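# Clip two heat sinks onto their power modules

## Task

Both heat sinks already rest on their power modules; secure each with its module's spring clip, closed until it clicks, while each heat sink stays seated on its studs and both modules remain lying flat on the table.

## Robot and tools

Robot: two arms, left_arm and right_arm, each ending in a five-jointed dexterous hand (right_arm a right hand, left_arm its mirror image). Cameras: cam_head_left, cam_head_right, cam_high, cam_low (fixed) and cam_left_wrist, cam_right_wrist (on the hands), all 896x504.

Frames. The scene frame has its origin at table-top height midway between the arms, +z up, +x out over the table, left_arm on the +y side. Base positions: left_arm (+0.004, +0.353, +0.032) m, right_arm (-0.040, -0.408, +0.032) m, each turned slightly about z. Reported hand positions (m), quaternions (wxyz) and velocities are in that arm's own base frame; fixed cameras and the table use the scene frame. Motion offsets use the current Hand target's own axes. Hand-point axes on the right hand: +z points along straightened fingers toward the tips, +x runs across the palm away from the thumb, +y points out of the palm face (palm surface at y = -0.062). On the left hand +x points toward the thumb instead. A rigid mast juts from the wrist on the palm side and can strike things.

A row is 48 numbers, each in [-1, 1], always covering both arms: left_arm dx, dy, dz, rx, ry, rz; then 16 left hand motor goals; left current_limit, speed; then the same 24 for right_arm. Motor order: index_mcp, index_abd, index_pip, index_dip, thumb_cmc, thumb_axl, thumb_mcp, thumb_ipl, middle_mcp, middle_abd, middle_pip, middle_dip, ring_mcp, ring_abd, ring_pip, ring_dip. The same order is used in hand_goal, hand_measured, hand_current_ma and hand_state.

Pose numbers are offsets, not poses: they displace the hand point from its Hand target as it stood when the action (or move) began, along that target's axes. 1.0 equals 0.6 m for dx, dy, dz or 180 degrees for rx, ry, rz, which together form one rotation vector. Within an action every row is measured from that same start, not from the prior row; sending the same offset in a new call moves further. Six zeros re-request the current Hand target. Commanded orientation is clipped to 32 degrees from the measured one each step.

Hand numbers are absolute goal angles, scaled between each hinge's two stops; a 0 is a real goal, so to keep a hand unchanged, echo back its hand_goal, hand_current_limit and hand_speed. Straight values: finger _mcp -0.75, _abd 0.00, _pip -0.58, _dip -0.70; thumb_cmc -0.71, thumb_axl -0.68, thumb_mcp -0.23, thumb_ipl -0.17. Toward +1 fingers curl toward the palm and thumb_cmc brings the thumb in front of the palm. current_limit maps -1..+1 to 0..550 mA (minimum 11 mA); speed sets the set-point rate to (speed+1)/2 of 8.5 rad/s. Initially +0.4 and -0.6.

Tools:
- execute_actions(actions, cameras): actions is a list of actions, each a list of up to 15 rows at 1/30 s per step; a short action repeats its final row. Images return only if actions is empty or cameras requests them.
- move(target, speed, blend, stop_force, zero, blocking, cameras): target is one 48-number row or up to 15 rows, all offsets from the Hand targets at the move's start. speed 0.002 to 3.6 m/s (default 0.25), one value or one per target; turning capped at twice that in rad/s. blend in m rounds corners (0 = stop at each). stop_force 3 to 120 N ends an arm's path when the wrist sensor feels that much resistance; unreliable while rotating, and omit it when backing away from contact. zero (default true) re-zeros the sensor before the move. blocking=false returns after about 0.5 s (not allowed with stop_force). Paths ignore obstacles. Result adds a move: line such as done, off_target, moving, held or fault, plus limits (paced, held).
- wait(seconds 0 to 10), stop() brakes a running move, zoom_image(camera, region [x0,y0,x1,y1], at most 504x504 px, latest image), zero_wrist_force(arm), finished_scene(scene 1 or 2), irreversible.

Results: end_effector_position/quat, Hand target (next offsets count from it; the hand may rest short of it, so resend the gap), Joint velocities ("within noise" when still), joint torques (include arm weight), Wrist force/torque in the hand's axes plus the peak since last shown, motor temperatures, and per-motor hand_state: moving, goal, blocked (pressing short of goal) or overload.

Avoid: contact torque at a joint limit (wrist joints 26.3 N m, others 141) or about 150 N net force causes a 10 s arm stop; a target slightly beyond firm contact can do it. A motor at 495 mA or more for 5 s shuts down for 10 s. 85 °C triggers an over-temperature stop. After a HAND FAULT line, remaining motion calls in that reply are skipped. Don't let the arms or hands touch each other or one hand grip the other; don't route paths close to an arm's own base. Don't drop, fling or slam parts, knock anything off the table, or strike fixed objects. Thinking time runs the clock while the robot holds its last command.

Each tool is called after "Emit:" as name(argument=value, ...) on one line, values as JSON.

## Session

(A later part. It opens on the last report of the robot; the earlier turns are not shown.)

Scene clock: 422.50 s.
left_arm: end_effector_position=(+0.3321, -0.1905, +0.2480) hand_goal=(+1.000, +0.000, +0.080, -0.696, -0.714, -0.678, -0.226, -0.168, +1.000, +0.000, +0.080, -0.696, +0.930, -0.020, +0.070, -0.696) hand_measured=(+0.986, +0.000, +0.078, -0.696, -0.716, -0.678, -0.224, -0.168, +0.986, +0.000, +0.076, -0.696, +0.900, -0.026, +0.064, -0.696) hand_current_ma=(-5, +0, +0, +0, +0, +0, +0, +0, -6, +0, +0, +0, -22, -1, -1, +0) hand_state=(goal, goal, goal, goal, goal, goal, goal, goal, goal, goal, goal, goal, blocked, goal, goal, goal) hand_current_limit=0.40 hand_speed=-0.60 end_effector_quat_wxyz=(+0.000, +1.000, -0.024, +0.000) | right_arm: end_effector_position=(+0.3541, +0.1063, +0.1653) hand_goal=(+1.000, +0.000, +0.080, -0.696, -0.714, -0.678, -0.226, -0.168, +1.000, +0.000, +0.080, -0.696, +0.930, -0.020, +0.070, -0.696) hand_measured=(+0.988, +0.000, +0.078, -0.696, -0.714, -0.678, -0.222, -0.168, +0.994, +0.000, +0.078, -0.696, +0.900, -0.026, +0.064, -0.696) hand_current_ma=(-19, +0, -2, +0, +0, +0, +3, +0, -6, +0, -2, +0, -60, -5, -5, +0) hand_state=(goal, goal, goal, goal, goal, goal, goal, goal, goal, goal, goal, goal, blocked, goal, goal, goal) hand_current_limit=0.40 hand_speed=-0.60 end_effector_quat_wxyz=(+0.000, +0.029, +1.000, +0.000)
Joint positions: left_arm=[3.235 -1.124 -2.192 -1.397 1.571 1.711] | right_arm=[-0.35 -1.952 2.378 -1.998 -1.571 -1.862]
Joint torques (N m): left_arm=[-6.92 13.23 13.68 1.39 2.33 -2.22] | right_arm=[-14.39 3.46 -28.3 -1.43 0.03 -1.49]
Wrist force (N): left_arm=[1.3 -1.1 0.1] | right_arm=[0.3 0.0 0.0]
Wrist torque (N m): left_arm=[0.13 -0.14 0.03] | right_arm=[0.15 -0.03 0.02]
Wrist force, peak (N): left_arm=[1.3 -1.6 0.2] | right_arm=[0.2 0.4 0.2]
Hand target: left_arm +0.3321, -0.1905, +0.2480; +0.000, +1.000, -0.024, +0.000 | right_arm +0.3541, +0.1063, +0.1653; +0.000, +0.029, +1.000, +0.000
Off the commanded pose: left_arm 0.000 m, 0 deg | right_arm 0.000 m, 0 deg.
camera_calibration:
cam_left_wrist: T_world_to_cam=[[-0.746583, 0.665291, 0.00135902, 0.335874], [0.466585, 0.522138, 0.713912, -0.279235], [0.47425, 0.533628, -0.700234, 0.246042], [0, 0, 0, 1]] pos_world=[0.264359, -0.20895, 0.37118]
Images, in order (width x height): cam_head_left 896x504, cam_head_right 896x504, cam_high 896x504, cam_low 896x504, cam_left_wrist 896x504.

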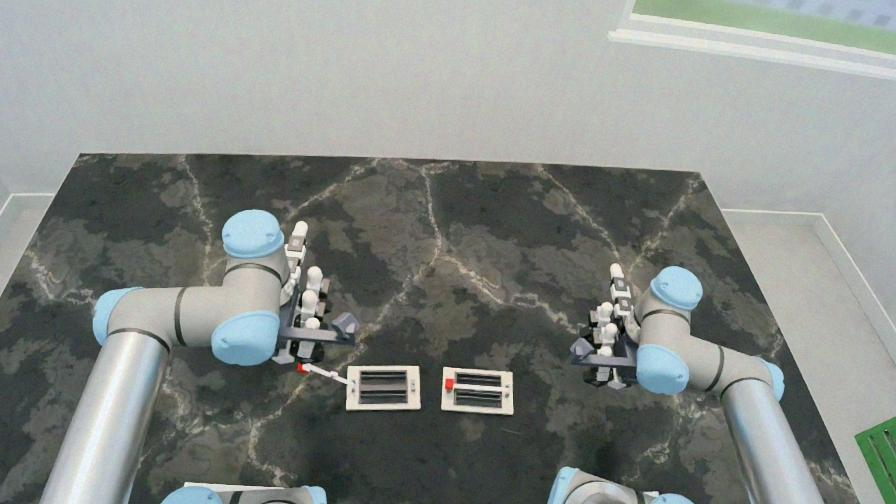

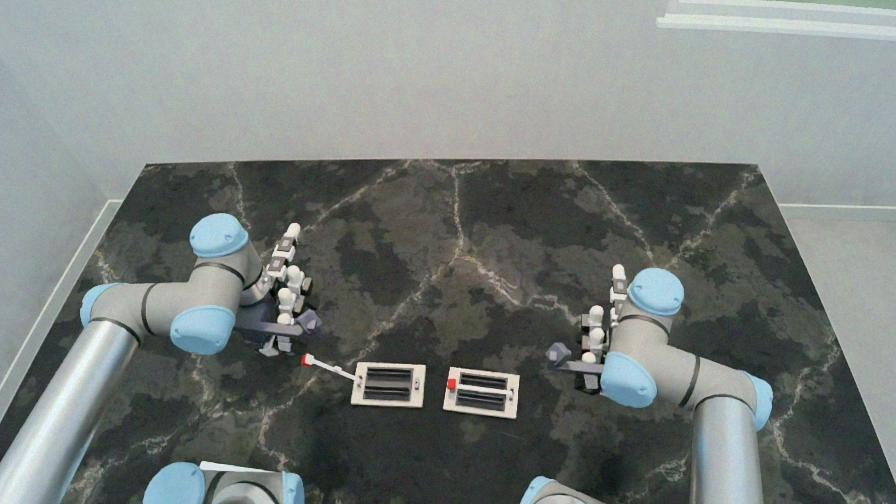

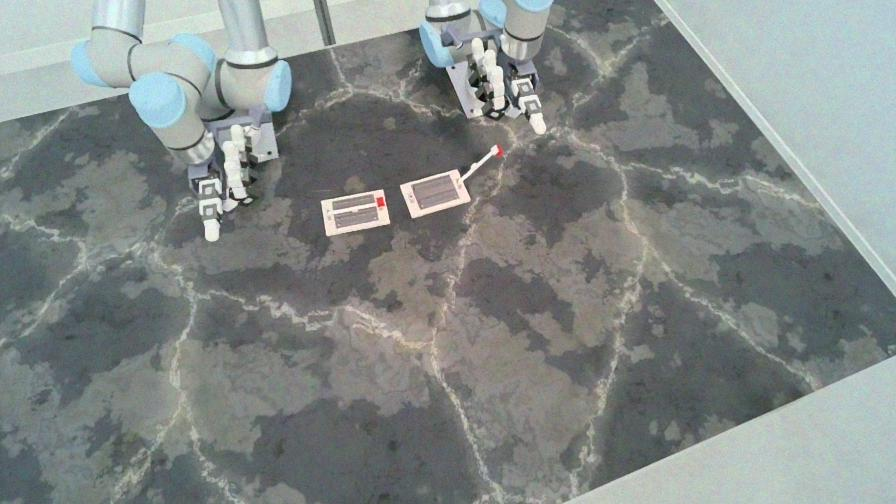

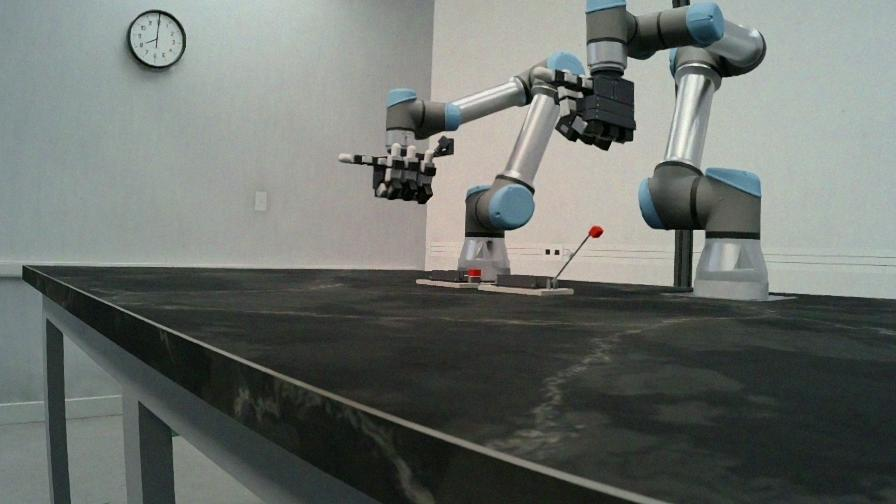

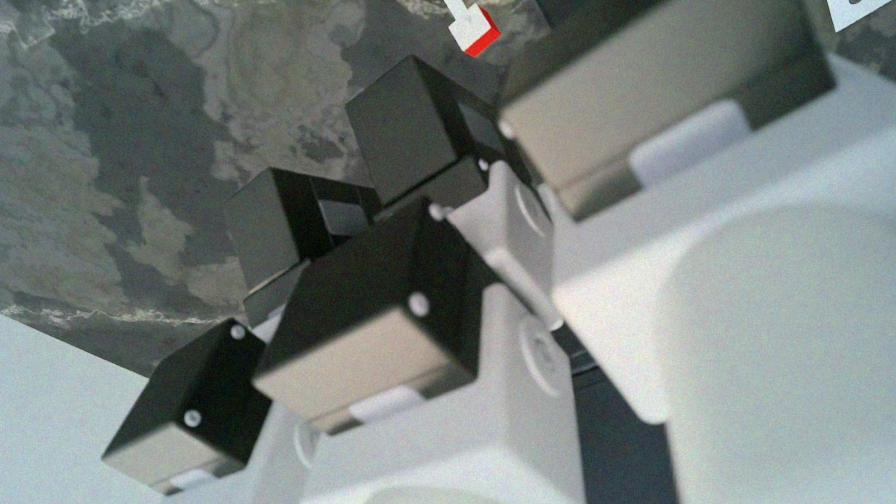

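Emit:
move(target=[[0.0182,-0.2423,0,0,0,-0.0167, 1.0,0,0.08,-0.696,-0.714,-0.678,-0.226,-0.168,1.0,0,0.08,-0.696,0.93,-0.02,0.07,-0.696,0.4,-0.6, 0,0,0,0,0,0, 1.0,0,0.08,-0.696,-0.714,-0.678,-0.226,-0.168,1.0,0,0.08,-0.696,0.93,-0.02,0.07,-0.696,0.4,-0.6],[0.0182,-0.2423,0.3173,0,0,-0.0167, 1.0,0,0.08,-0.696,-0.714,-0.678,-0.226,-0.168,1.0,0,0.08,-0.696,0.93,-0.02,0.07,-0.696,0.4,-0.6, 0,0,0,0,0,0, 1.0,0,0.08,-0.696,-0.714,-0.678,-0.226,-0.168,1.0,0,0.08,-0.696,0.93,-0.02,0.07,-0.696,0.4,-0.6]], speed=0.2, blend=[0.02,0], cameras=["cam_left_wrist"])

Scene clock: 472.03 s.
left_arm: end_effector_position=(+0.3497, -0.0458, +0.0577) hand_goal=(+1.000, +0.000, +0.080, -0.696, -0.714, -0.678, -0.226, -0.168, +1.000, +0.000, +0.080, -0.696, +0.930, -0.020, +0.070, -0.696) hand_measured=(+0.988, +0.000, +0.078, -0.696, -0.714, -0.678, -0.224, -0.168, +0.986, +0.000, +0.076, -0.696, +0.902, -0.026, +0.064, -0.696) hand_current_ma=(-5, +0, +0, +0, +0, +0, +0, +0, -6, +0, +0, +0, -19, -1, -1, +0) hand_state=(goal, goal, goal, goal, goal, goal, goal, goal, goal, goal, goal, goal, blocked, goal, goal, goal) hand_current_limit=0.40 hand_speed=-0.60 end_effector_quat_wxyz=(+0.000, +1.000, +0.003, +0.000) | right_arm: end_effector_position=(+0.3541, +0.1063, +0.1653) hand_goal=(+1.000, +0.000, +0.080, -0.696, -0.714, -0.678, -0.226, -0.168, +1.000, +0.000, +0.080, -0.696, +0.930, -0.020, +0.070, -0.696) hand_measured=(+0.988, +0.000, +0.078, -0.696, -0.714, -0.678, -0.222, -0.168, +0.994, +0.000, +0.078, -0.696, +0.900, -0.026, +0.064, -0.696) hand_current_ma=(-19, +0, -2, +0, +0, +0, +3, +0, -6, +0, -2, +0, -60, -5, -5, +0) hand_state=(goal, goal, goal, goal, goal, goal, goal, goal, goal, goal, goal, goal, blocked, goal, goal, goal) hand_current_limit=0.40 hand_speed=-0.60 end_effector_quat_wxyz=(+0.000, +0.029, +1.000, +0.000)
Joint positions: left_arm=[3.678 -1.44 -2.559 -0.714 1.571 2.102] | right_arm=[-0.35 -1.952 2.378 -1.998 -1.571 -1.862]
Joint torques (N m): left_arm=[-3.32 3.12 18.85 4.18 -2.02 -1.34] | right_arm=[-12.75 3.58 -27.62 -1.36 0.65 -1.6]
Wrist force (N): left_arm=[1.2 -1.1 -0.1] | right_arm=[0.1 0.2 0.2]
Wrist torque (N m): left_arm=[0.17 -0.14 0.20] | right_arm=[0.17 -0.01 0.00]
Wrist force, peak (N): left_arm=[1.3 -2.7 -1.2] | right_arm=[0.4 0.2 0.3]
Hand target: left_arm +0.3497, -0.0458, +0.0576; +0.000, +1.000, +0.003, +0.000 | right_arm +0.3541, +0.1063, +0.1653; +0.000, +0.029, +1.000, +0.000
Off the commanded pose: left_arm 0.000 m, 0 deg | right_arm 0.000 m, 0 deg.
move: done
camera_calibration:
cam_left_wrist: T_world_to_cam=[[-0.780442, 0.625227, 0.00134877, 0.263088], [0.43848, 0.545794, 0.714034, -0.216228], [0.445697, 0.557853, -0.70011, 0.0381957], [0, 0, 0, 1]] pos_world=[0.283113, -0.0677818, 0.18078]
Images, in order (width x height): cam_left_wrist 896x504.

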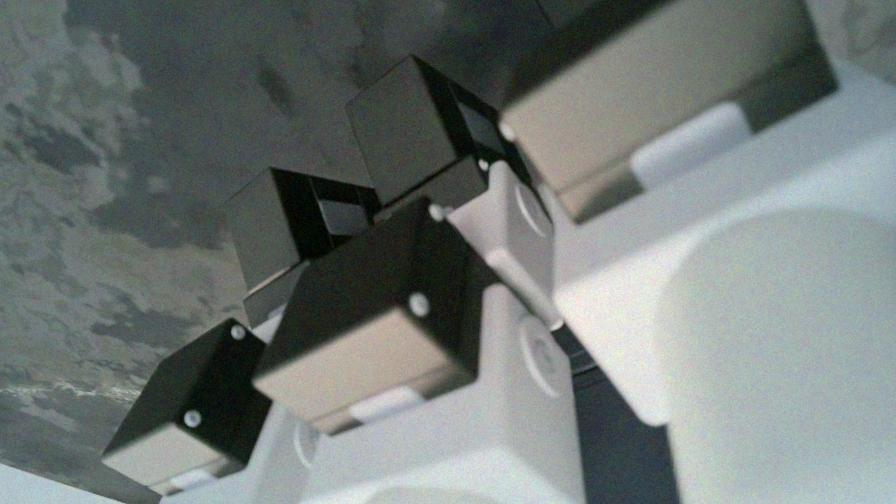

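Emit:
move(target=[0,0.0867,0,0,0,0, 1.0,0,0.08,-0.696,-0.714,-0.678,-0.226,-0.168,1.0,0,0.08,-0.696,0.93,-0.02,0.07,-0.696,0.4,-0.6, 0,0,0,0,0,0, 1.0,0,0.08,-0.696,-0.714,-0.678,-0.226,-0.168,1.0,0,0.08,-0.696,0.93,-0.02,0.07,-0.696,0.4,-0.6], speed=0.08, stop_force=5, cameras=["cam_left_wrist"])

Emit:
zoom_image(camera="cam_left_wrist", region=[340, 0, 640, 170])

Scene clock: 477.13 s.
left_arm: end_effector_position=(+0.3500, -0.0978, +0.0576) hand_goal=(+1.000, +0.000, +0.080, -0.696, -0.714, -0.678, -0.226, -0.168, +1.000, +0.000, +0.080, -0.696, +0.930, -0.020, +0.070, -0.696) hand_measured=(+0.988, +0.000, +0.078, -0.696, -0.714, -0.678, -0.224, -0.168, +0.986, +0.000, +0.076, -0.696, +0.902, -0.026, +0.064, -0.696) hand_current_ma=(-5, +0, +0, +0, +0, +0, +0, +0, -6, +0, +0, +0, -19, -1, -1, +0) hand_state=(goal, goal, goal, goal, goal, goal, goal, goal, goal, goal, goal, goal, blocked, goal, goal, goal) hand_current_limit=0.40 hand_speed=-0.60 end_effector_quat_wxyz=(+0.000, +1.000, +0.003, +0.000) | right_arm: end_effector_position=(+0.3541, +0.1063, +0.1653) hand_goal=(+1.000, +0.000, +0.080, -0.696, -0.714, -0.678, -0.226, -0.168, +1.000, +0.000, +0.080, -0.696, +0.930, -0.020, +0.070, -0.696) hand_measured=(+0.988, +0.000, +0.078, -0.696, -0.714, -0.678, -0.222, -0.168, +0.994, +0.000, +0.078, -0.696, +0.900, -0.026, +0.064, -0.696) hand_current_ma=(-19, +0, -2, +0, +0, +0, +3, +0, -6, +0, -2, +0, -60, -5, -5, +0) hand_state=(goal, goal, goal, goal, goal, goal, goal, goal, goal, goal, goal, goal, blocked, goal, goal, goal) hand_current_limit=0.40 hand_speed=-0.60 end_effector_quat_wxyz=(+0.000, +0.029, +1.000, +0.000)
Joint positions: left_arm=[3.522 -1.434 -2.564 -0.715 1.571 1.946] | right_arm=[-0.35 -1.952 2.378 -1.998 -1.571 -1.862]
Joint torques (N m): left_arm=[-5.79 6.58 30.18 3.96 2.31 -1.13] | right_arm=[-12.87 3.53 -27.15 -1.31 0.62 -1.48]
Wrist force (N): left_arm=[1.4 -1.3 -0.2] | right_arm=[0.2 -0.1 0.2]
Wrist torque (N m): left_arm=[0.16 -0.18 0.05] | right_arm=[0.14 -0.03 0.02]
Wrist force, peak (N): left_arm=[1.3 -2.3 -0.1] | right_arm=[0.5 0.2 0.1]
Hand target: left_arm +0.3500, -0.0978, +0.0576; +0.000, +1.000, +0.003, +0.000 | right_arm +0.3541, +0.1063, +0.1653; +0.000, +0.029, +1.000, +0.000
Off the commanded pose: left_arm 0.000 m, 0 deg | right_arm 0.000 m, 0 deg.
move: done
camera_calibration:
cam_left_wrist: T_world_to_cam=[[-0.780415, 0.625261, 0.00130291, 0.295839], [0.438534, 0.545866, 0.713946, -0.187969], [0.445691, 0.557745, -0.7002, 0.0670752], [0, 0, 0, 1]] pos_world=[0.283413, -0.119782, 0.18078]
Images, in order (width x height): cam_left_wrist 896x504.

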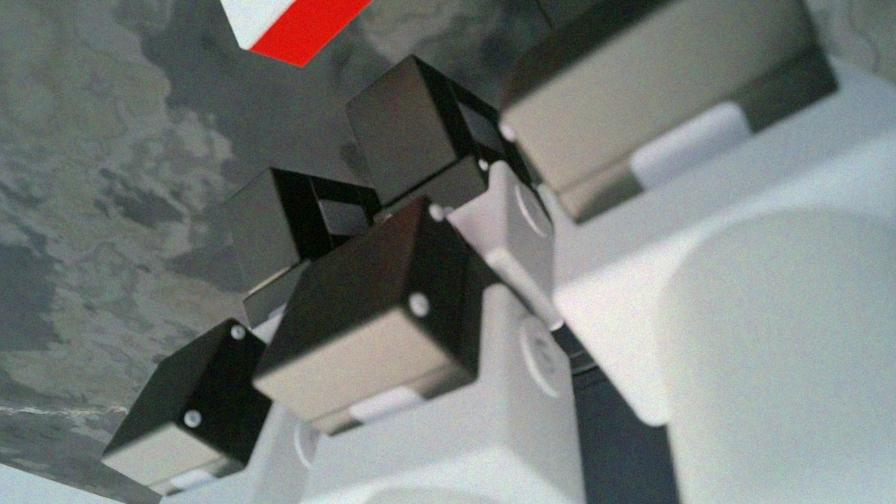

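Scaled by 1.680.

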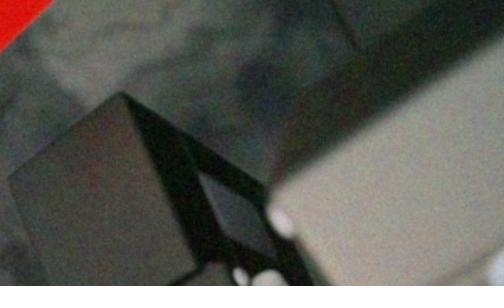

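Emit:
move(target=[0.0017,0.0182,0.0093,0,0,0, 1.0,0,0.08,-0.696,-0.714,-0.678,-0.226,-0.168,1.0,0,0.08,-0.696,0.93,-0.02,0.07,-0.696,0.4,-0.6, 0,0,0,0,0,0, 1.0,0,0.08,-0.696,-0.714,-0.678,-0.226,-0.168,1.0,0,0.08,-0.696,0.93,-0.02,0.07,-0.696,0.4,-0.6], speed=0.05, stop_force=5, cameras=["cam_left_wrist","cam_low","cam_head_right"])

Emit:
zoom_image(camera="cam_low", region=[460, 130, 700, 310])

Emit:
zoom_image(camera="cam_left_wrist", region=[180, 0, 480, 170])

Scene clock: 507.67 s.
left_arm: end_effector_position=(+0.3510, -0.1087, +0.0520) hand_goal=(+1.000, +0.000, +0.080, -0.696, -0.714, -0.678, -0.226, -0.168, +1.000, +0.000, +0.080, -0.696, +0.930, -0.020, +0.070, -0.696) hand_measured=(+0.988, +0.000, +0.078, -0.696, -0.714, -0.678, -0.224, -0.168, +0.986, +0.000, +0.076, -0.696, +0.902, -0.026, +0.064, -0.696) hand_current_ma=(-5, +0, +0, +0, +0, +0, +0, +0, -6, +0, +0, +0, -19, -1, -1, +0) hand_state=(goal, goal, goal, goal, goal, goal, goal, goal, goal, goal, goal, goal, blocked, goal, goal, goal) hand_current_limit=0.40 hand_speed=-0.60 end_effector_quat_wxyz=(+0.000, +1.000, +0.003, +0.000) | right_arm: end_effector_position=(+0.3541, +0.1063, +0.1653) hand_goal=(+1.000, +0.000, +0.080, -0.696, -0.714, -0.678, -0.226, -0.168, +1.000, +0.000, +0.080, -0.696, +0.930, -0.020, +0.070, -0.696) hand_measured=(+0.988, +0.000, +0.078, -0.696, -0.714, -0.678, -0.222, -0.168, +0.994, +0.000, +0.078, -0.696, +0.900, -0.026, +0.064, -0.696) hand_current_ma=(-19, +0, -2, +0, +0, +0, +3, +0, -6, +0, -2, +0, -60, -5, -5, +0) hand_state=(goal, goal, goal, goal, goal, goal, goal, goal, goal, goal, goal, goal, blocked, goal, goal, goal) hand_current_limit=0.40 hand_speed=-0.60 end_effector_quat_wxyz=(+0.000, +0.029, +1.000, +0.000)
Joint positions: left_arm=[3.486 -1.458 -2.567 -0.688 1.571 1.91] | right_arm=[-0.35 -1.952 2.378 -1.998 -1.571 -1.862]
Joint torques (N m): left_arm=[8.79 19.94 22.69 1.18 -1.18 2.81] | right_arm=[-13.02 3.02 -26.12 -1.28 0.56 -1.53]
Wrist force (N): left_arm=[1.3 -1.3 0.0] | right_arm=[0.2 0.2 0.2]
Wrist torque (N m): left_arm=[0.12 -0.16 0.10] | right_arm=[0.17 -0.03 0.02]
Wrist force, peak (N): left_arm=[1.4 -1.6 -0.3] | right_arm=[0.4 0.2 0.3]
Hand target: left_arm +0.3510, -0.1087, +0.0520; +0.000, +1.000, +0.003, +0.000 | right_arm +0.3541, +0.1063, +0.1653; +0.000, +0.029, +1.000, +0.000
Off the commanded pose: left_arm 0.000 m, 0 deg | right_arm 0.000 m, 0 deg.
move: done
camera_calibration:
cam_left_wrist: T_world_to_cam=[[-0.780441, 0.625227, 0.00145843, 0.303481], [0.438593, 0.54581, 0.713952, -0.17843], [0.445586, 0.557837, -0.700193, 0.0688848], [0, 0, 0, 1]] pos_world=[0.284413, -0.130782, 0.175181]
Images, in order (width x height): cam_head_right 896x504, cam_low 896x504, cam_left_wrist 896x504.

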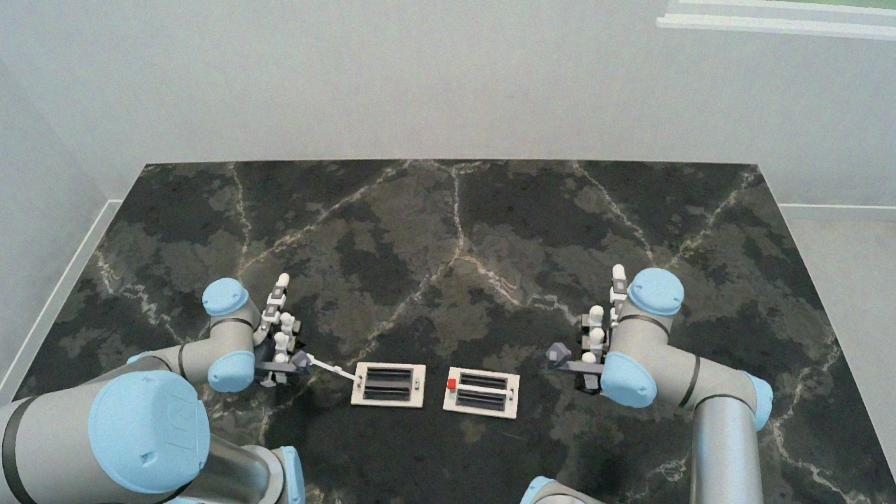

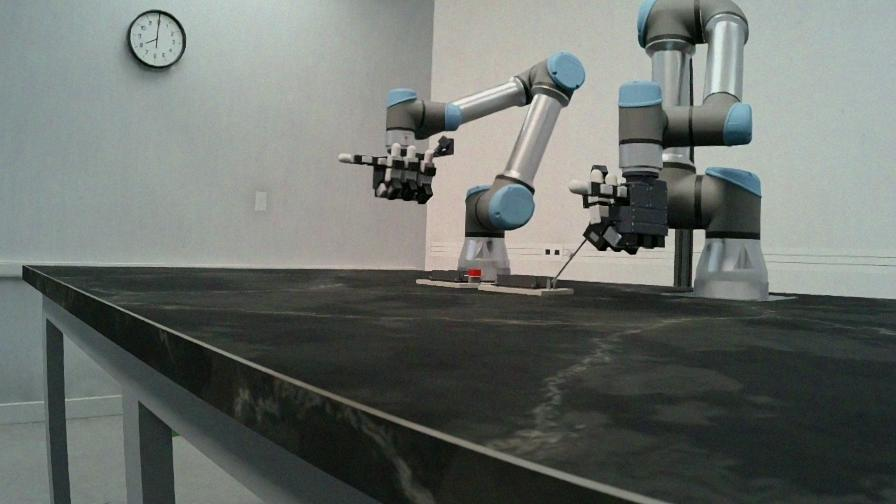

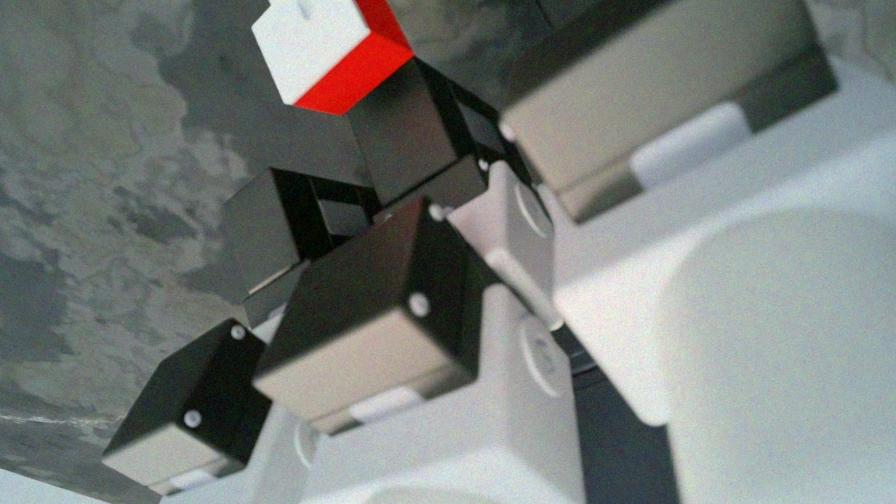

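Scaled by 2.100.

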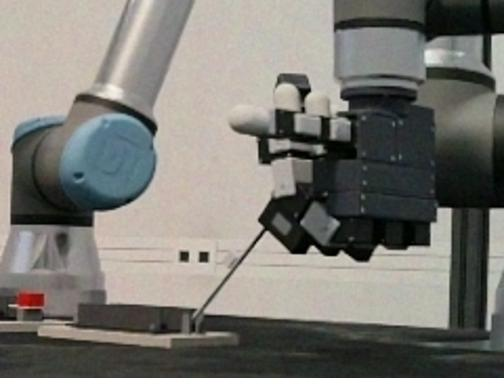

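Scaled by 1.680.

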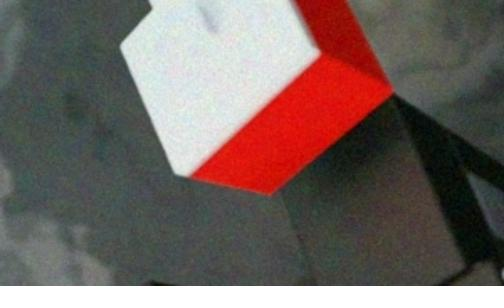

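Emit:
move(target=[[0,0.0148,-0.0037,0,0,0, 1.0,0,0.08,-0.696,-0.714,-0.678,-0.226,-0.168,1.0,0,0.08,-0.696,0.93,-0.02,0.07,-0.696,0.4,-0.6, 0,0,0,0,0,0, 1.0,0,0.08,-0.696,-0.714,-0.678,-0.226,-0.168,1.0,0,0.08,-0.696,0.93,-0.02,0.07,-0.696,0.4,-0.6],[0,0.0538,-0.0433,0,0,0, 1.0,0,0.08,-0.696,-0.714,-0.678,-0.226,-0.168,1.0,0,0.08,-0.696,0.93,-0.02,0.07,-0.696,0.4,-0.6, 0,0,0,0,0,0, 1.0,0,0.08,-0.696,-0.714,-0.678,-0.226,-0.168,1.0,0,0.08,-0.696,0.93,-0.02,0.07,-0.696,0.4,-0.6]], speed=0.05, blend=[0.004,0], stop_force=5, cameras=["cam_left_wrist","cam_low","cam_head_right"])

Emit:
zoom_image(camera="cam_low", region=[460, 130, 700, 310])

Emit:
zoom_image(camera="cam_head_right", region=[240, 300, 480, 440])

Scene clock: 525.67 s.
left_arm: end_effector_position=(+0.3512, -0.1410, +0.0780) hand_goal=(+1.000, +0.000, +0.080, -0.696, -0.714, -0.678, -0.226, -0.168, +1.000, +0.000, +0.080, -0.696, +0.930, -0.020, +0.070, -0.696) hand_measured=(+0.988, +0.000, +0.078, -0.696, -0.714, -0.678, -0.224, -0.168, +0.986, +0.000, +0.076, -0.696, +0.902, -0.026, +0.064, -0.696) hand_current_ma=(-5, +0, +0, +0, +0, +0, +0, +0, -6, +0, +0, +0, -19, -1, -1, +0) hand_state=(goal, goal, goal, goal, goal, goal, goal, goal, goal, goal, goal, goal, blocked, goal, goal, goal) hand_current_limit=0.40 hand_speed=-0.60 end_effector_quat_wxyz=(+0.000, +1.000, +0.003, +0.000) | right_arm: end_effector_position=(+0.3541, +0.1063, +0.1653) hand_goal=(+1.000, +0.000, +0.080, -0.696, -0.714, -0.678, -0.226, -0.168, +1.000, +0.000, +0.080, -0.696, +0.930, -0.020, +0.070, -0.696) hand_measured=(+0.988, +0.000, +0.078, -0.696, -0.714, -0.678, -0.222, -0.168, +0.994, +0.000, +0.078, -0.696, +0.900, -0.026, +0.064, -0.696) hand_current_ma=(-19, +0, -2, +0, +0, +0, +3, +0, -6, +0, -2, +0, -60, -5, -5, +0) hand_state=(goal, goal, goal, goal, goal, goal, goal, goal, goal, goal, goal, goal, blocked, goal, goal, goal) hand_current_limit=0.40 hand_speed=-0.60 end_effector_quat_wxyz=(+0.000, +0.029, +1.000, +0.000)
Joint positions: left_arm=[3.384 -1.391 -2.521 -0.802 1.571 1.808] | right_arm=[-0.35 -1.952 2.378 -1.998 -1.571 -1.862]
Joint torques (N m): left_arm=[9.4 2.56 7.8 1.49 2.22 2.87] | right_arm=[-12.42 2.19 -25.91 -1.17 0.5 -1.48]
Wrist force (N): left_arm=[1.4 -1.2 -0.1] | right_arm=[0.1 0.2 0.3]
Wrist torque (N m): left_arm=[0.18 -0.14 0.06] | right_arm=[0.17 -0.01 0.01]
Wrist force, peak (N): left_arm=[1.4 -2.0 0.0] | right_arm=[0.5 0.0 0.2]
Hand target: left_arm +0.3512, -0.1410, +0.0780; +0.000, +1.000, +0.003, +0.000 | right_arm +0.3541, +0.1063, +0.1653; +0.000, +0.029, +1.000, +0.000
Off the commanded pose: left_arm 0.000 m, 0 deg | right_arm 0.000 m, 0 deg.
move: done
camera_calibration:
cam_left_wrist: T_world_to_cam=[[-0.780477, 0.625183, 0.00140198, 0.323745], [0.438531, 0.545859, 0.713953, -0.17948], [0.445586, 0.557839, -0.700192, 0.104963], [0, 0, 0, 1]] pos_world=[0.284613, -0.162982, 0.201181]
Images, in order (width x height): cam_head_right 896x504, cam_low 896x504, cam_left_wrist 896x504.

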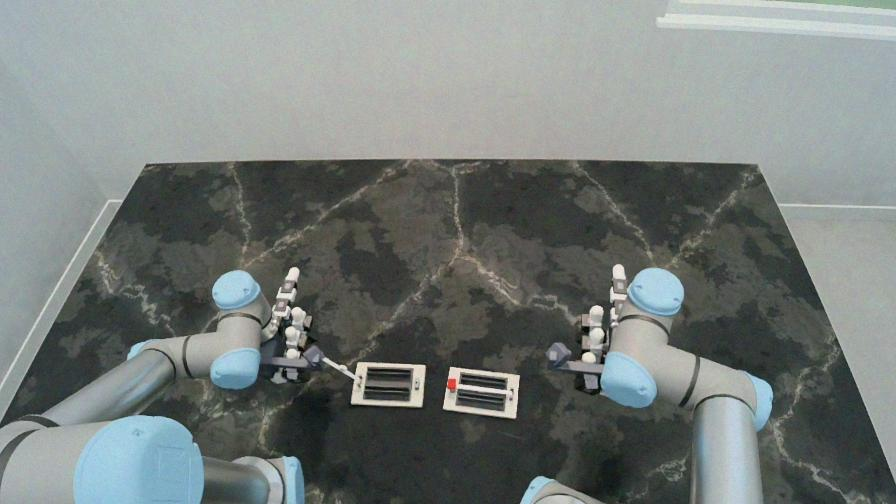

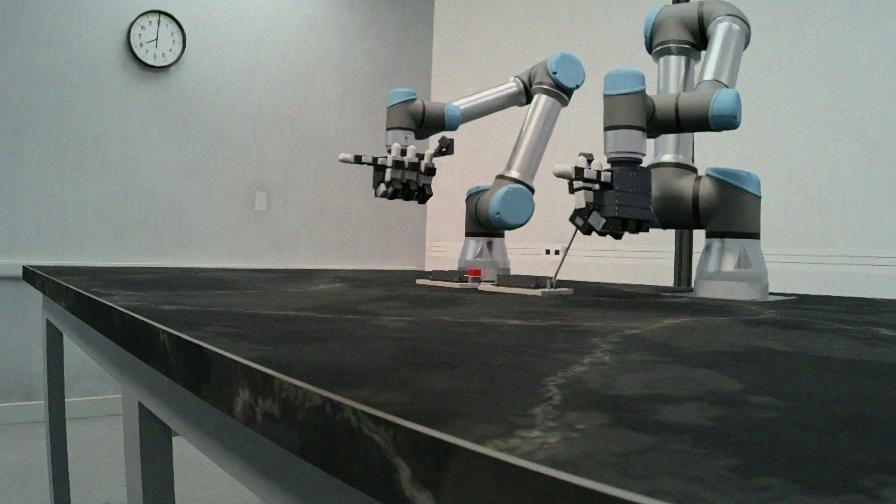

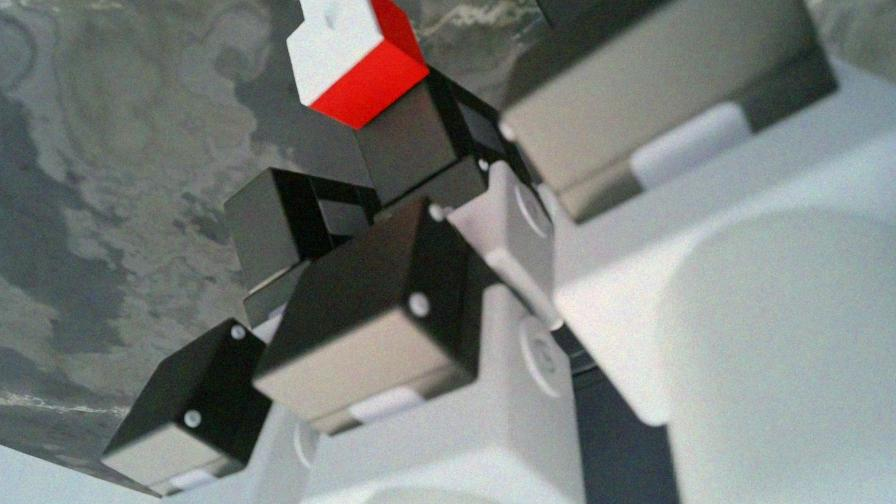

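Scaled by 2.100.

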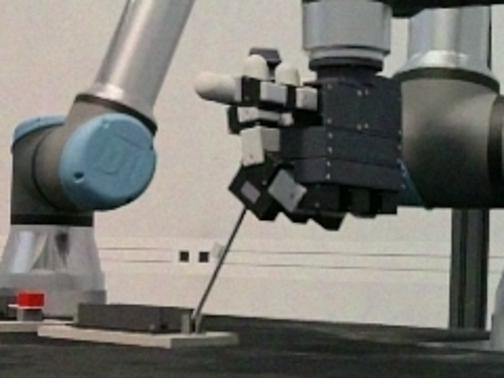

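Scaled by 2.100.

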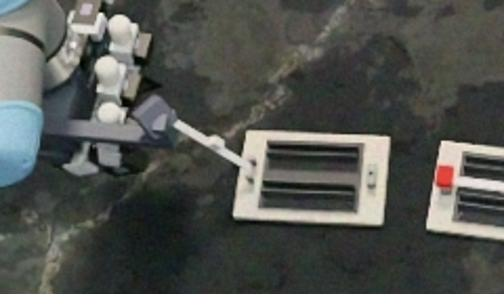

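Emit:
move(target=[[0,0.048,-0.0283,0,0,0, 1.0,0,0.08,-0.696,-0.714,-0.678,-0.226,-0.168,1.0,0,0.08,-0.696,0.93,-0.02,0.07,-0.696,0.4,-0.6, 0,0,0,0,0,0, 1.0,0,0.08,-0.696,-0.714,-0.678,-0.226,-0.168,1.0,0,0.08,-0.696,0.93,-0.02,0.07,-0.696,0.4,-0.6],[0,0.1018,-0.0425,0,0,0, 1.0,0,0.08,-0.696,-0.714,-0.678,-0.226,-0.168,1.0,0,0.08,-0.696,0.93,-0.02,0.07,-0.696,0.4,-0.6, 0,0,0,0,0,0, 1.0,0,0.08,-0.696,-0.714,-0.678,-0.226,-0.168,1.0,0,0.08,-0.696,0.93,-0.02,0.07,-0.696,0.4,-0.6],[0,0.1568,-0.0422,0,0,0, 1.0,0,0.08,-0.696,-0.714,-0.678,-0.226,-0.168,1.0,0,0.08,-0.696,0.93,-0.02,0.07,-0.696,0.4,-0.6, 0,0,0,0,0,0, 1.0,0,0.08,-0.696,-0.714,-0.678,-0.226,-0.168,1.0,0,0.08,-0.696,0.93,-0.02,0.07,-0.696,0.4,-0.6]], speed=0.05, blend=[0.005,0.005,0], stop_force=5, cameras=["cam_left_wrist","cam_low","cam_head_right"])

Emit:
zoom_image(camera="cam_low", region=[460, 130, 700, 310])

Emit:
zoom_image(camera="cam_head_right", region=[240, 300, 480, 440])

Scene clock: 536.07 s.
left_arm: end_effector_position=(+0.3517, -0.2351, +0.1033) hand_goal=(+1.000, +0.000, +0.080, -0.696, -0.714, -0.678, -0.226, -0.168, +1.000, +0.000, +0.080, -0.696, +0.930, -0.020, +0.070, -0.696) hand_measured=(+0.988, +0.000, +0.078, -0.696, -0.714, -0.678, -0.224, -0.168, +0.986, +0.000, +0.076, -0.696, +0.902, -0.026, +0.064, -0.696) hand_current_ma=(-5, +0, +0, +0, +0, +0, +0, +0, -6, +0, +0, +0, -19, -1, -1, +0) hand_state=(goal, goal, goal, goal, goal, goal, goal, goal, goal, goal, goal, goal, blocked, goal, goal, goal) hand_current_limit=0.40 hand_speed=-0.60 end_effector_quat_wxyz=(+0.000, +1.000, +0.003, +0.000) | right_arm: end_effector_position=(+0.3541, +0.1063, +0.1653) hand_goal=(+1.000, +0.000, +0.080, -0.696, -0.714, -0.678, -0.226, -0.168, +1.000, +0.000, +0.080, -0.696, +0.930, -0.020, +0.070, -0.696) hand_measured=(+0.988, +0.000, +0.078, -0.696, -0.714, -0.678, -0.222, -0.168, +0.994, +0.000, +0.078, -0.696, +0.900, -0.026, +0.064, -0.696) hand_current_ma=(-19, +0, -2, +0, +0, +0, +3, +0, -6, +0, -2, +0, -60, -5, -5, +0) hand_state=(goal, goal, goal, goal, goal, goal, goal, goal, goal, goal, goal, goal, blocked, goal, goal, goal) hand_current_limit=0.40 hand_speed=-0.60 end_effector_quat_wxyz=(+0.000, +0.029, +1.000, +0.000)
Joint positions: left_arm=[3.091 -1.414 -2.417 -0.883 1.571 1.515] | right_arm=[-0.35 -1.952 2.378 -1.998 -1.571 -1.862]
Joint torques (N m): left_arm=[8.95 20.97 8.85 1.23 2.18 1.9] | right_arm=[-13.2 2.75 -25.52 -1.29 0.66 -1.62]
Wrist force (N): left_arm=[1.0 -1.1 0.2] | right_arm=[0.1 0.0 0.2]
Wrist torque (N m): left_arm=[0.14 -0.09 0.02] | right_arm=[0.14 -0.02 0.01]
Wrist force, peak (N): left_arm=[1.5 -2.1 -0.2] | right_arm=[0.4 0.0 0.3]
Hand target: left_arm +0.3517, -0.2351, +0.1033; +0.000, +1.000, +0.003, +0.000 | right_arm +0.3541, +0.1063, +0.1653; +0.000, +0.029, +1.000, +0.000
Off the commanded pose: left_arm 0.000 m, 0 deg | right_arm 0.000 m, 0 deg.
move: done
camera_calibration:
cam_left_wrist: T_world_to_cam=[[-0.780441, 0.625228, 0.00134698, 0.382944], [0.438511, 0.545834, 0.713984, -0.146405], [0.445667, 0.557813, -0.700161, 0.174911], [0, 0, 0, 1]] pos_world=[0.285113, -0.257082, 0.22648]
Images, in order (width x height): cam_head_right 896x504, cam_low 896x504, cam_left_wrist 896x504.

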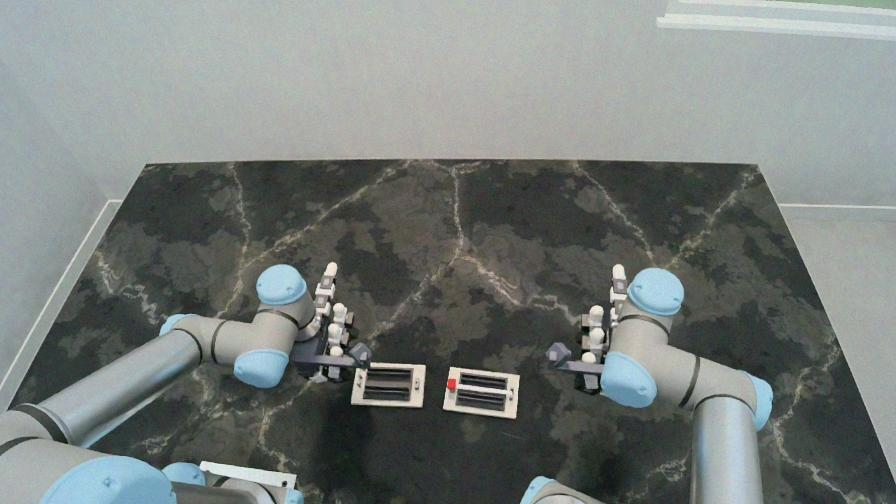

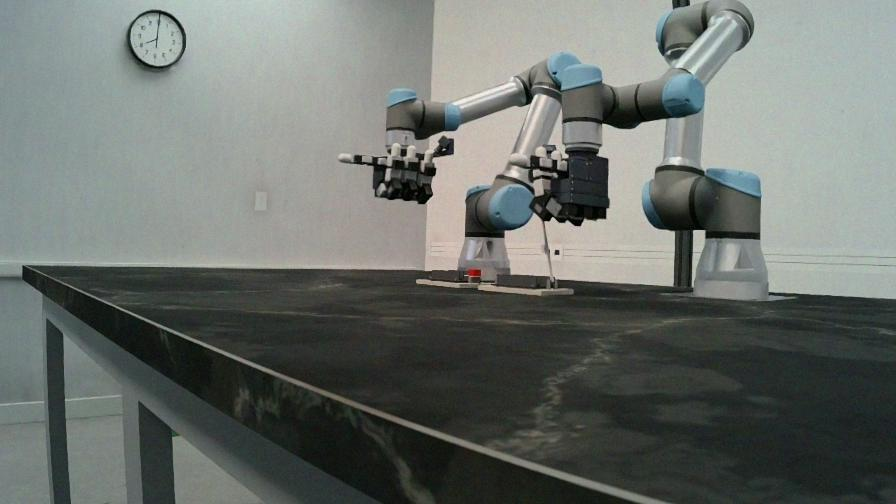

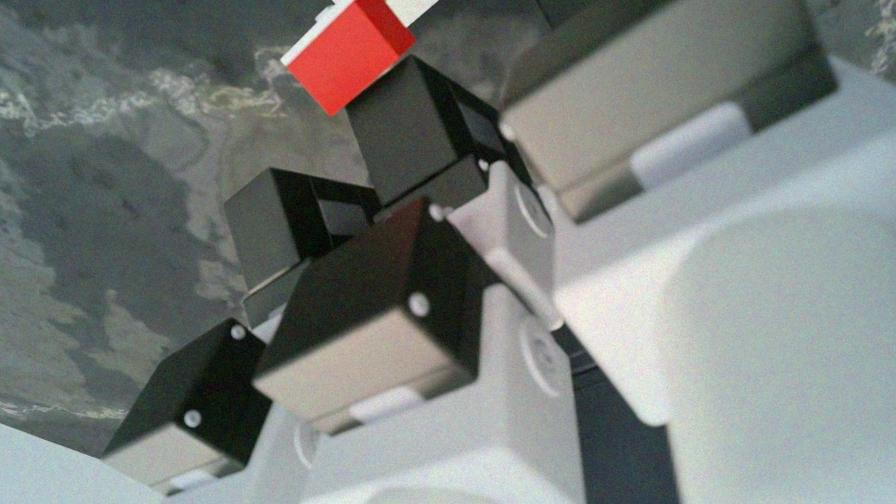

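Scaled by 2.100.

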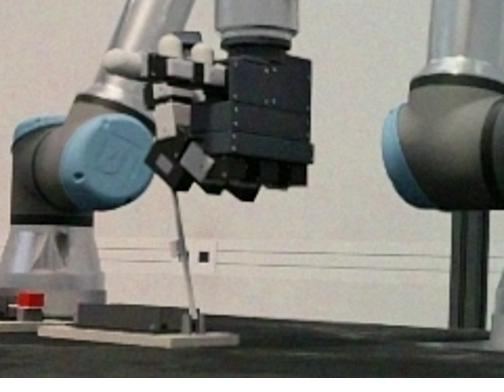

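Scaled by 2.100.

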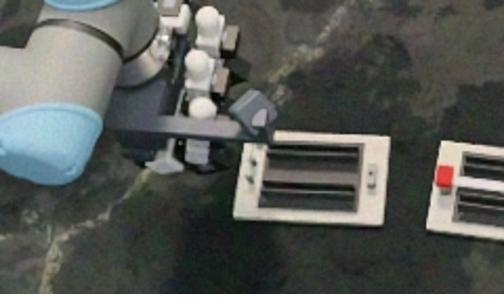

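Emit:
move(target=[[0,-0.0007,-0.0195,0,0,0, 1.0,0,0.08,-0.696,-0.714,-0.678,-0.226,-0.168,1.0,0,0.08,-0.696,0.93,-0.02,0.07,-0.696,0.4,-0.6, 0,0,0,0,0,0, 1.0,0,0.08,-0.696,-0.714,-0.678,-0.226,-0.168,1.0,0,0.08,-0.696,0.93,-0.02,0.07,-0.696,0.4,-0.6],[0,0.036,-0.0178,0,0,0, 1.0,0,0.08,-0.696,-0.714,-0.678,-0.226,-0.168,1.0,0,0.08,-0.696,0.93,-0.02,0.07,-0.696,0.4,-0.6, 0,0,0,0,0,0, 1.0,0,0.08,-0.696,-0.714,-0.678,-0.226,-0.168,1.0,0,0.08,-0.696,0.93,-0.02,0.07,-0.696,0.4,-0.6],[0,0.0982,-0.0042,0,0,0, 1.0,0,0.08,-0.696,-0.714,-0.678,-0.226,-0.168,1.0,0,0.08,-0.696,0.93,-0.02,0.07,-0.696,0.4,-0.6, 0,0,0,0,0,0, 1.0,0,0.08,-0.696,-0.714,-0.678,-0.226,-0.168,1.0,0,0.08,-0.696,0.93,-0.02,0.07,-0.696,0.4,-0.6]], speed=0.05, blend=[0.004,0.004,0], stop_force=5, cameras=["cam_left_wrist","cam_low","cam_head_right"])

Emit:
zoom_image(camera="cam_low", region=[440, 130, 680, 310])

Emit:
zoom_image(camera="cam_head_right", region=[240, 300, 480, 440])

Scene clock: 545.10 s.
left_arm: end_effector_position=(+0.3520, -0.2940, +0.1058) hand_goal=(+1.000, +0.000, +0.080, -0.696, -0.714, -0.678, -0.226, -0.168, +1.000, +0.000, +0.080, -0.696, +0.930, -0.020, +0.070, -0.696) hand_measured=(+0.988, +0.000, +0.078, -0.696, -0.714, -0.678, -0.224, -0.168, +0.986, +0.000, +0.076, -0.696, +0.902, -0.026, +0.064, -0.696) hand_current_ma=(-5, +0, +0, +0, +0, +0, +0, +0, -5, +0, +0, +0, -19, -1, -1, +0) hand_state=(goal, goal, goal, goal, goal, goal, goal, goal, goal, goal, goal, goal, blocked, goal, goal, goal) hand_current_limit=0.40 hand_speed=-0.60 end_effector_quat_wxyz=(+0.000, +1.000, +0.003, +0.000) | right_arm: end_effector_position=(+0.3541, +0.1063, +0.1653) hand_goal=(+1.000, +0.000, +0.080, -0.696, -0.714, -0.678, -0.226, -0.168, +1.000, +0.000, +0.080, -0.696, +0.930, -0.020, +0.070, -0.696) hand_measured=(+0.988, +0.000, +0.078, -0.696, -0.714, -0.678, -0.222, -0.168, +0.994, +0.000, +0.078, -0.696, +0.900, -0.026, +0.064, -0.696) hand_current_ma=(-19, +0, -2, +0, +0, +0, +3, +0, -6, +0, -2, +0, -60, -5, -5, +0) hand_state=(goal, goal, goal, goal, goal, goal, goal, goal, goal, goal, goal, goal, blocked, goal, goal, goal) hand_current_limit=0.40 hand_speed=-0.60 end_effector_quat_wxyz=(+0.000, +0.029, +1.000, +0.000)
Joint positions: left_arm=[2.924 -1.488 -2.346 -0.879 1.571 1.348] | right_arm=[-0.35 -1.952 2.378 -1.998 -1.571 -1.862]
Joint torques (N m): left_arm=[8.88 24.64 8.4 1.47 2.36 2.86] | right_arm=[-13.21 2.03 -23.92 -1.44 0.58 -1.38]
Wrist force (N): left_arm=[1.6 -0.8 -0.3] | right_arm=[0.2 0.1 0.2]
Wrist torque (N m): left_arm=[0.22 -0.19 0.06] | right_arm=[0.16 -0.03 0.01]
Wrist force, peak (N): left_arm=[1.3 -1.7 -0.4] | right_arm=[0.3 0.3 0.2]
Hand target: left_arm +0.3520, -0.2940, +0.1058; +0.000, +1.000, +0.003, +0.000 | right_arm +0.3541, +0.1063, +0.1653; +0.000, +0.029, +1.000, +0.000
Off the commanded pose: left_arm 0.000 m, 0 deg | right_arm 0.000 m, 0 deg.
move: done
camera_calibration:
cam_left_wrist: T_world_to_cam=[[-0.780477, 0.625183, 0.00140198, 0.419984], [0.438531, 0.545859, 0.713953, -0.116162], [0.445586, 0.557839, -0.700192, 0.209421], [0, 0, 0, 1]] pos_world=[0.285413, -0.315982, 0.228981]
Images, in order (width x height): cam_head_right 896x504, cam_low 896x504, cam_left_wrist 896x504.

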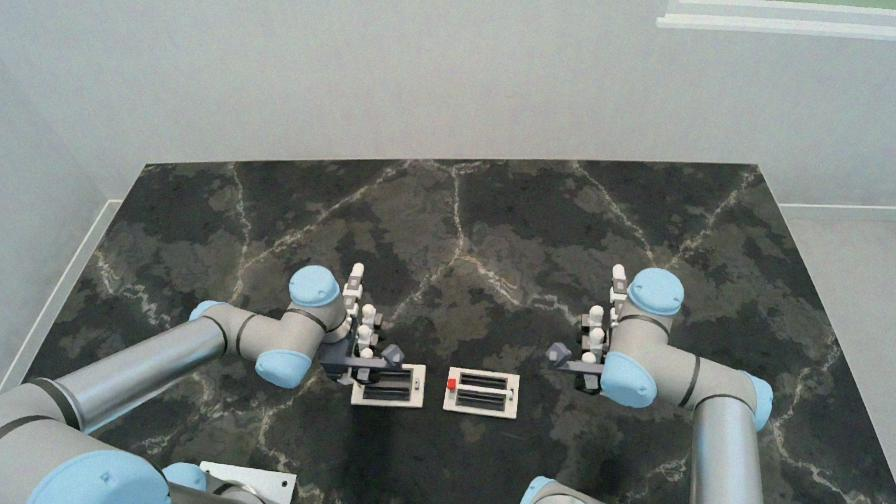

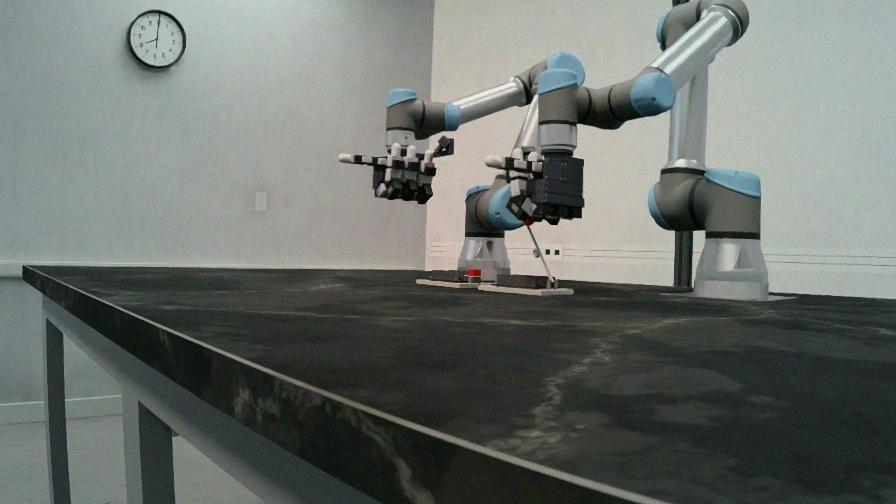

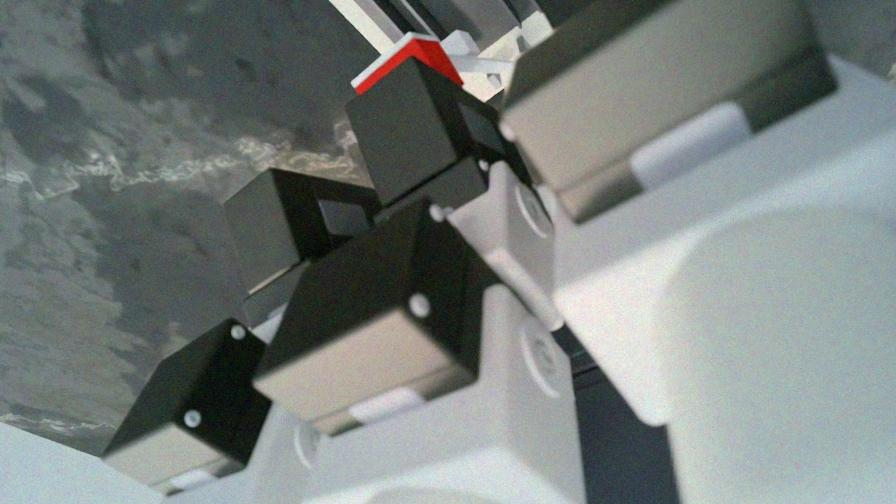

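Scaled by 2.100.

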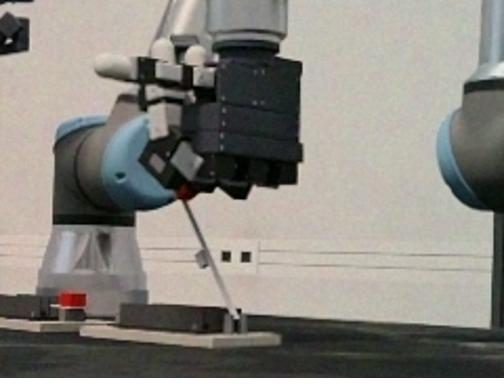

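Scaled by 2.100.

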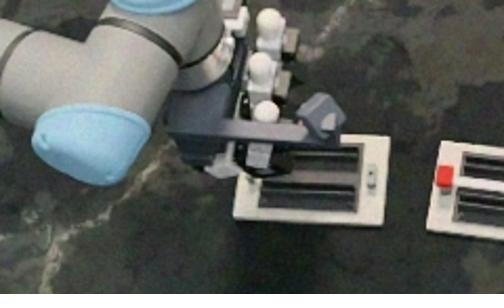

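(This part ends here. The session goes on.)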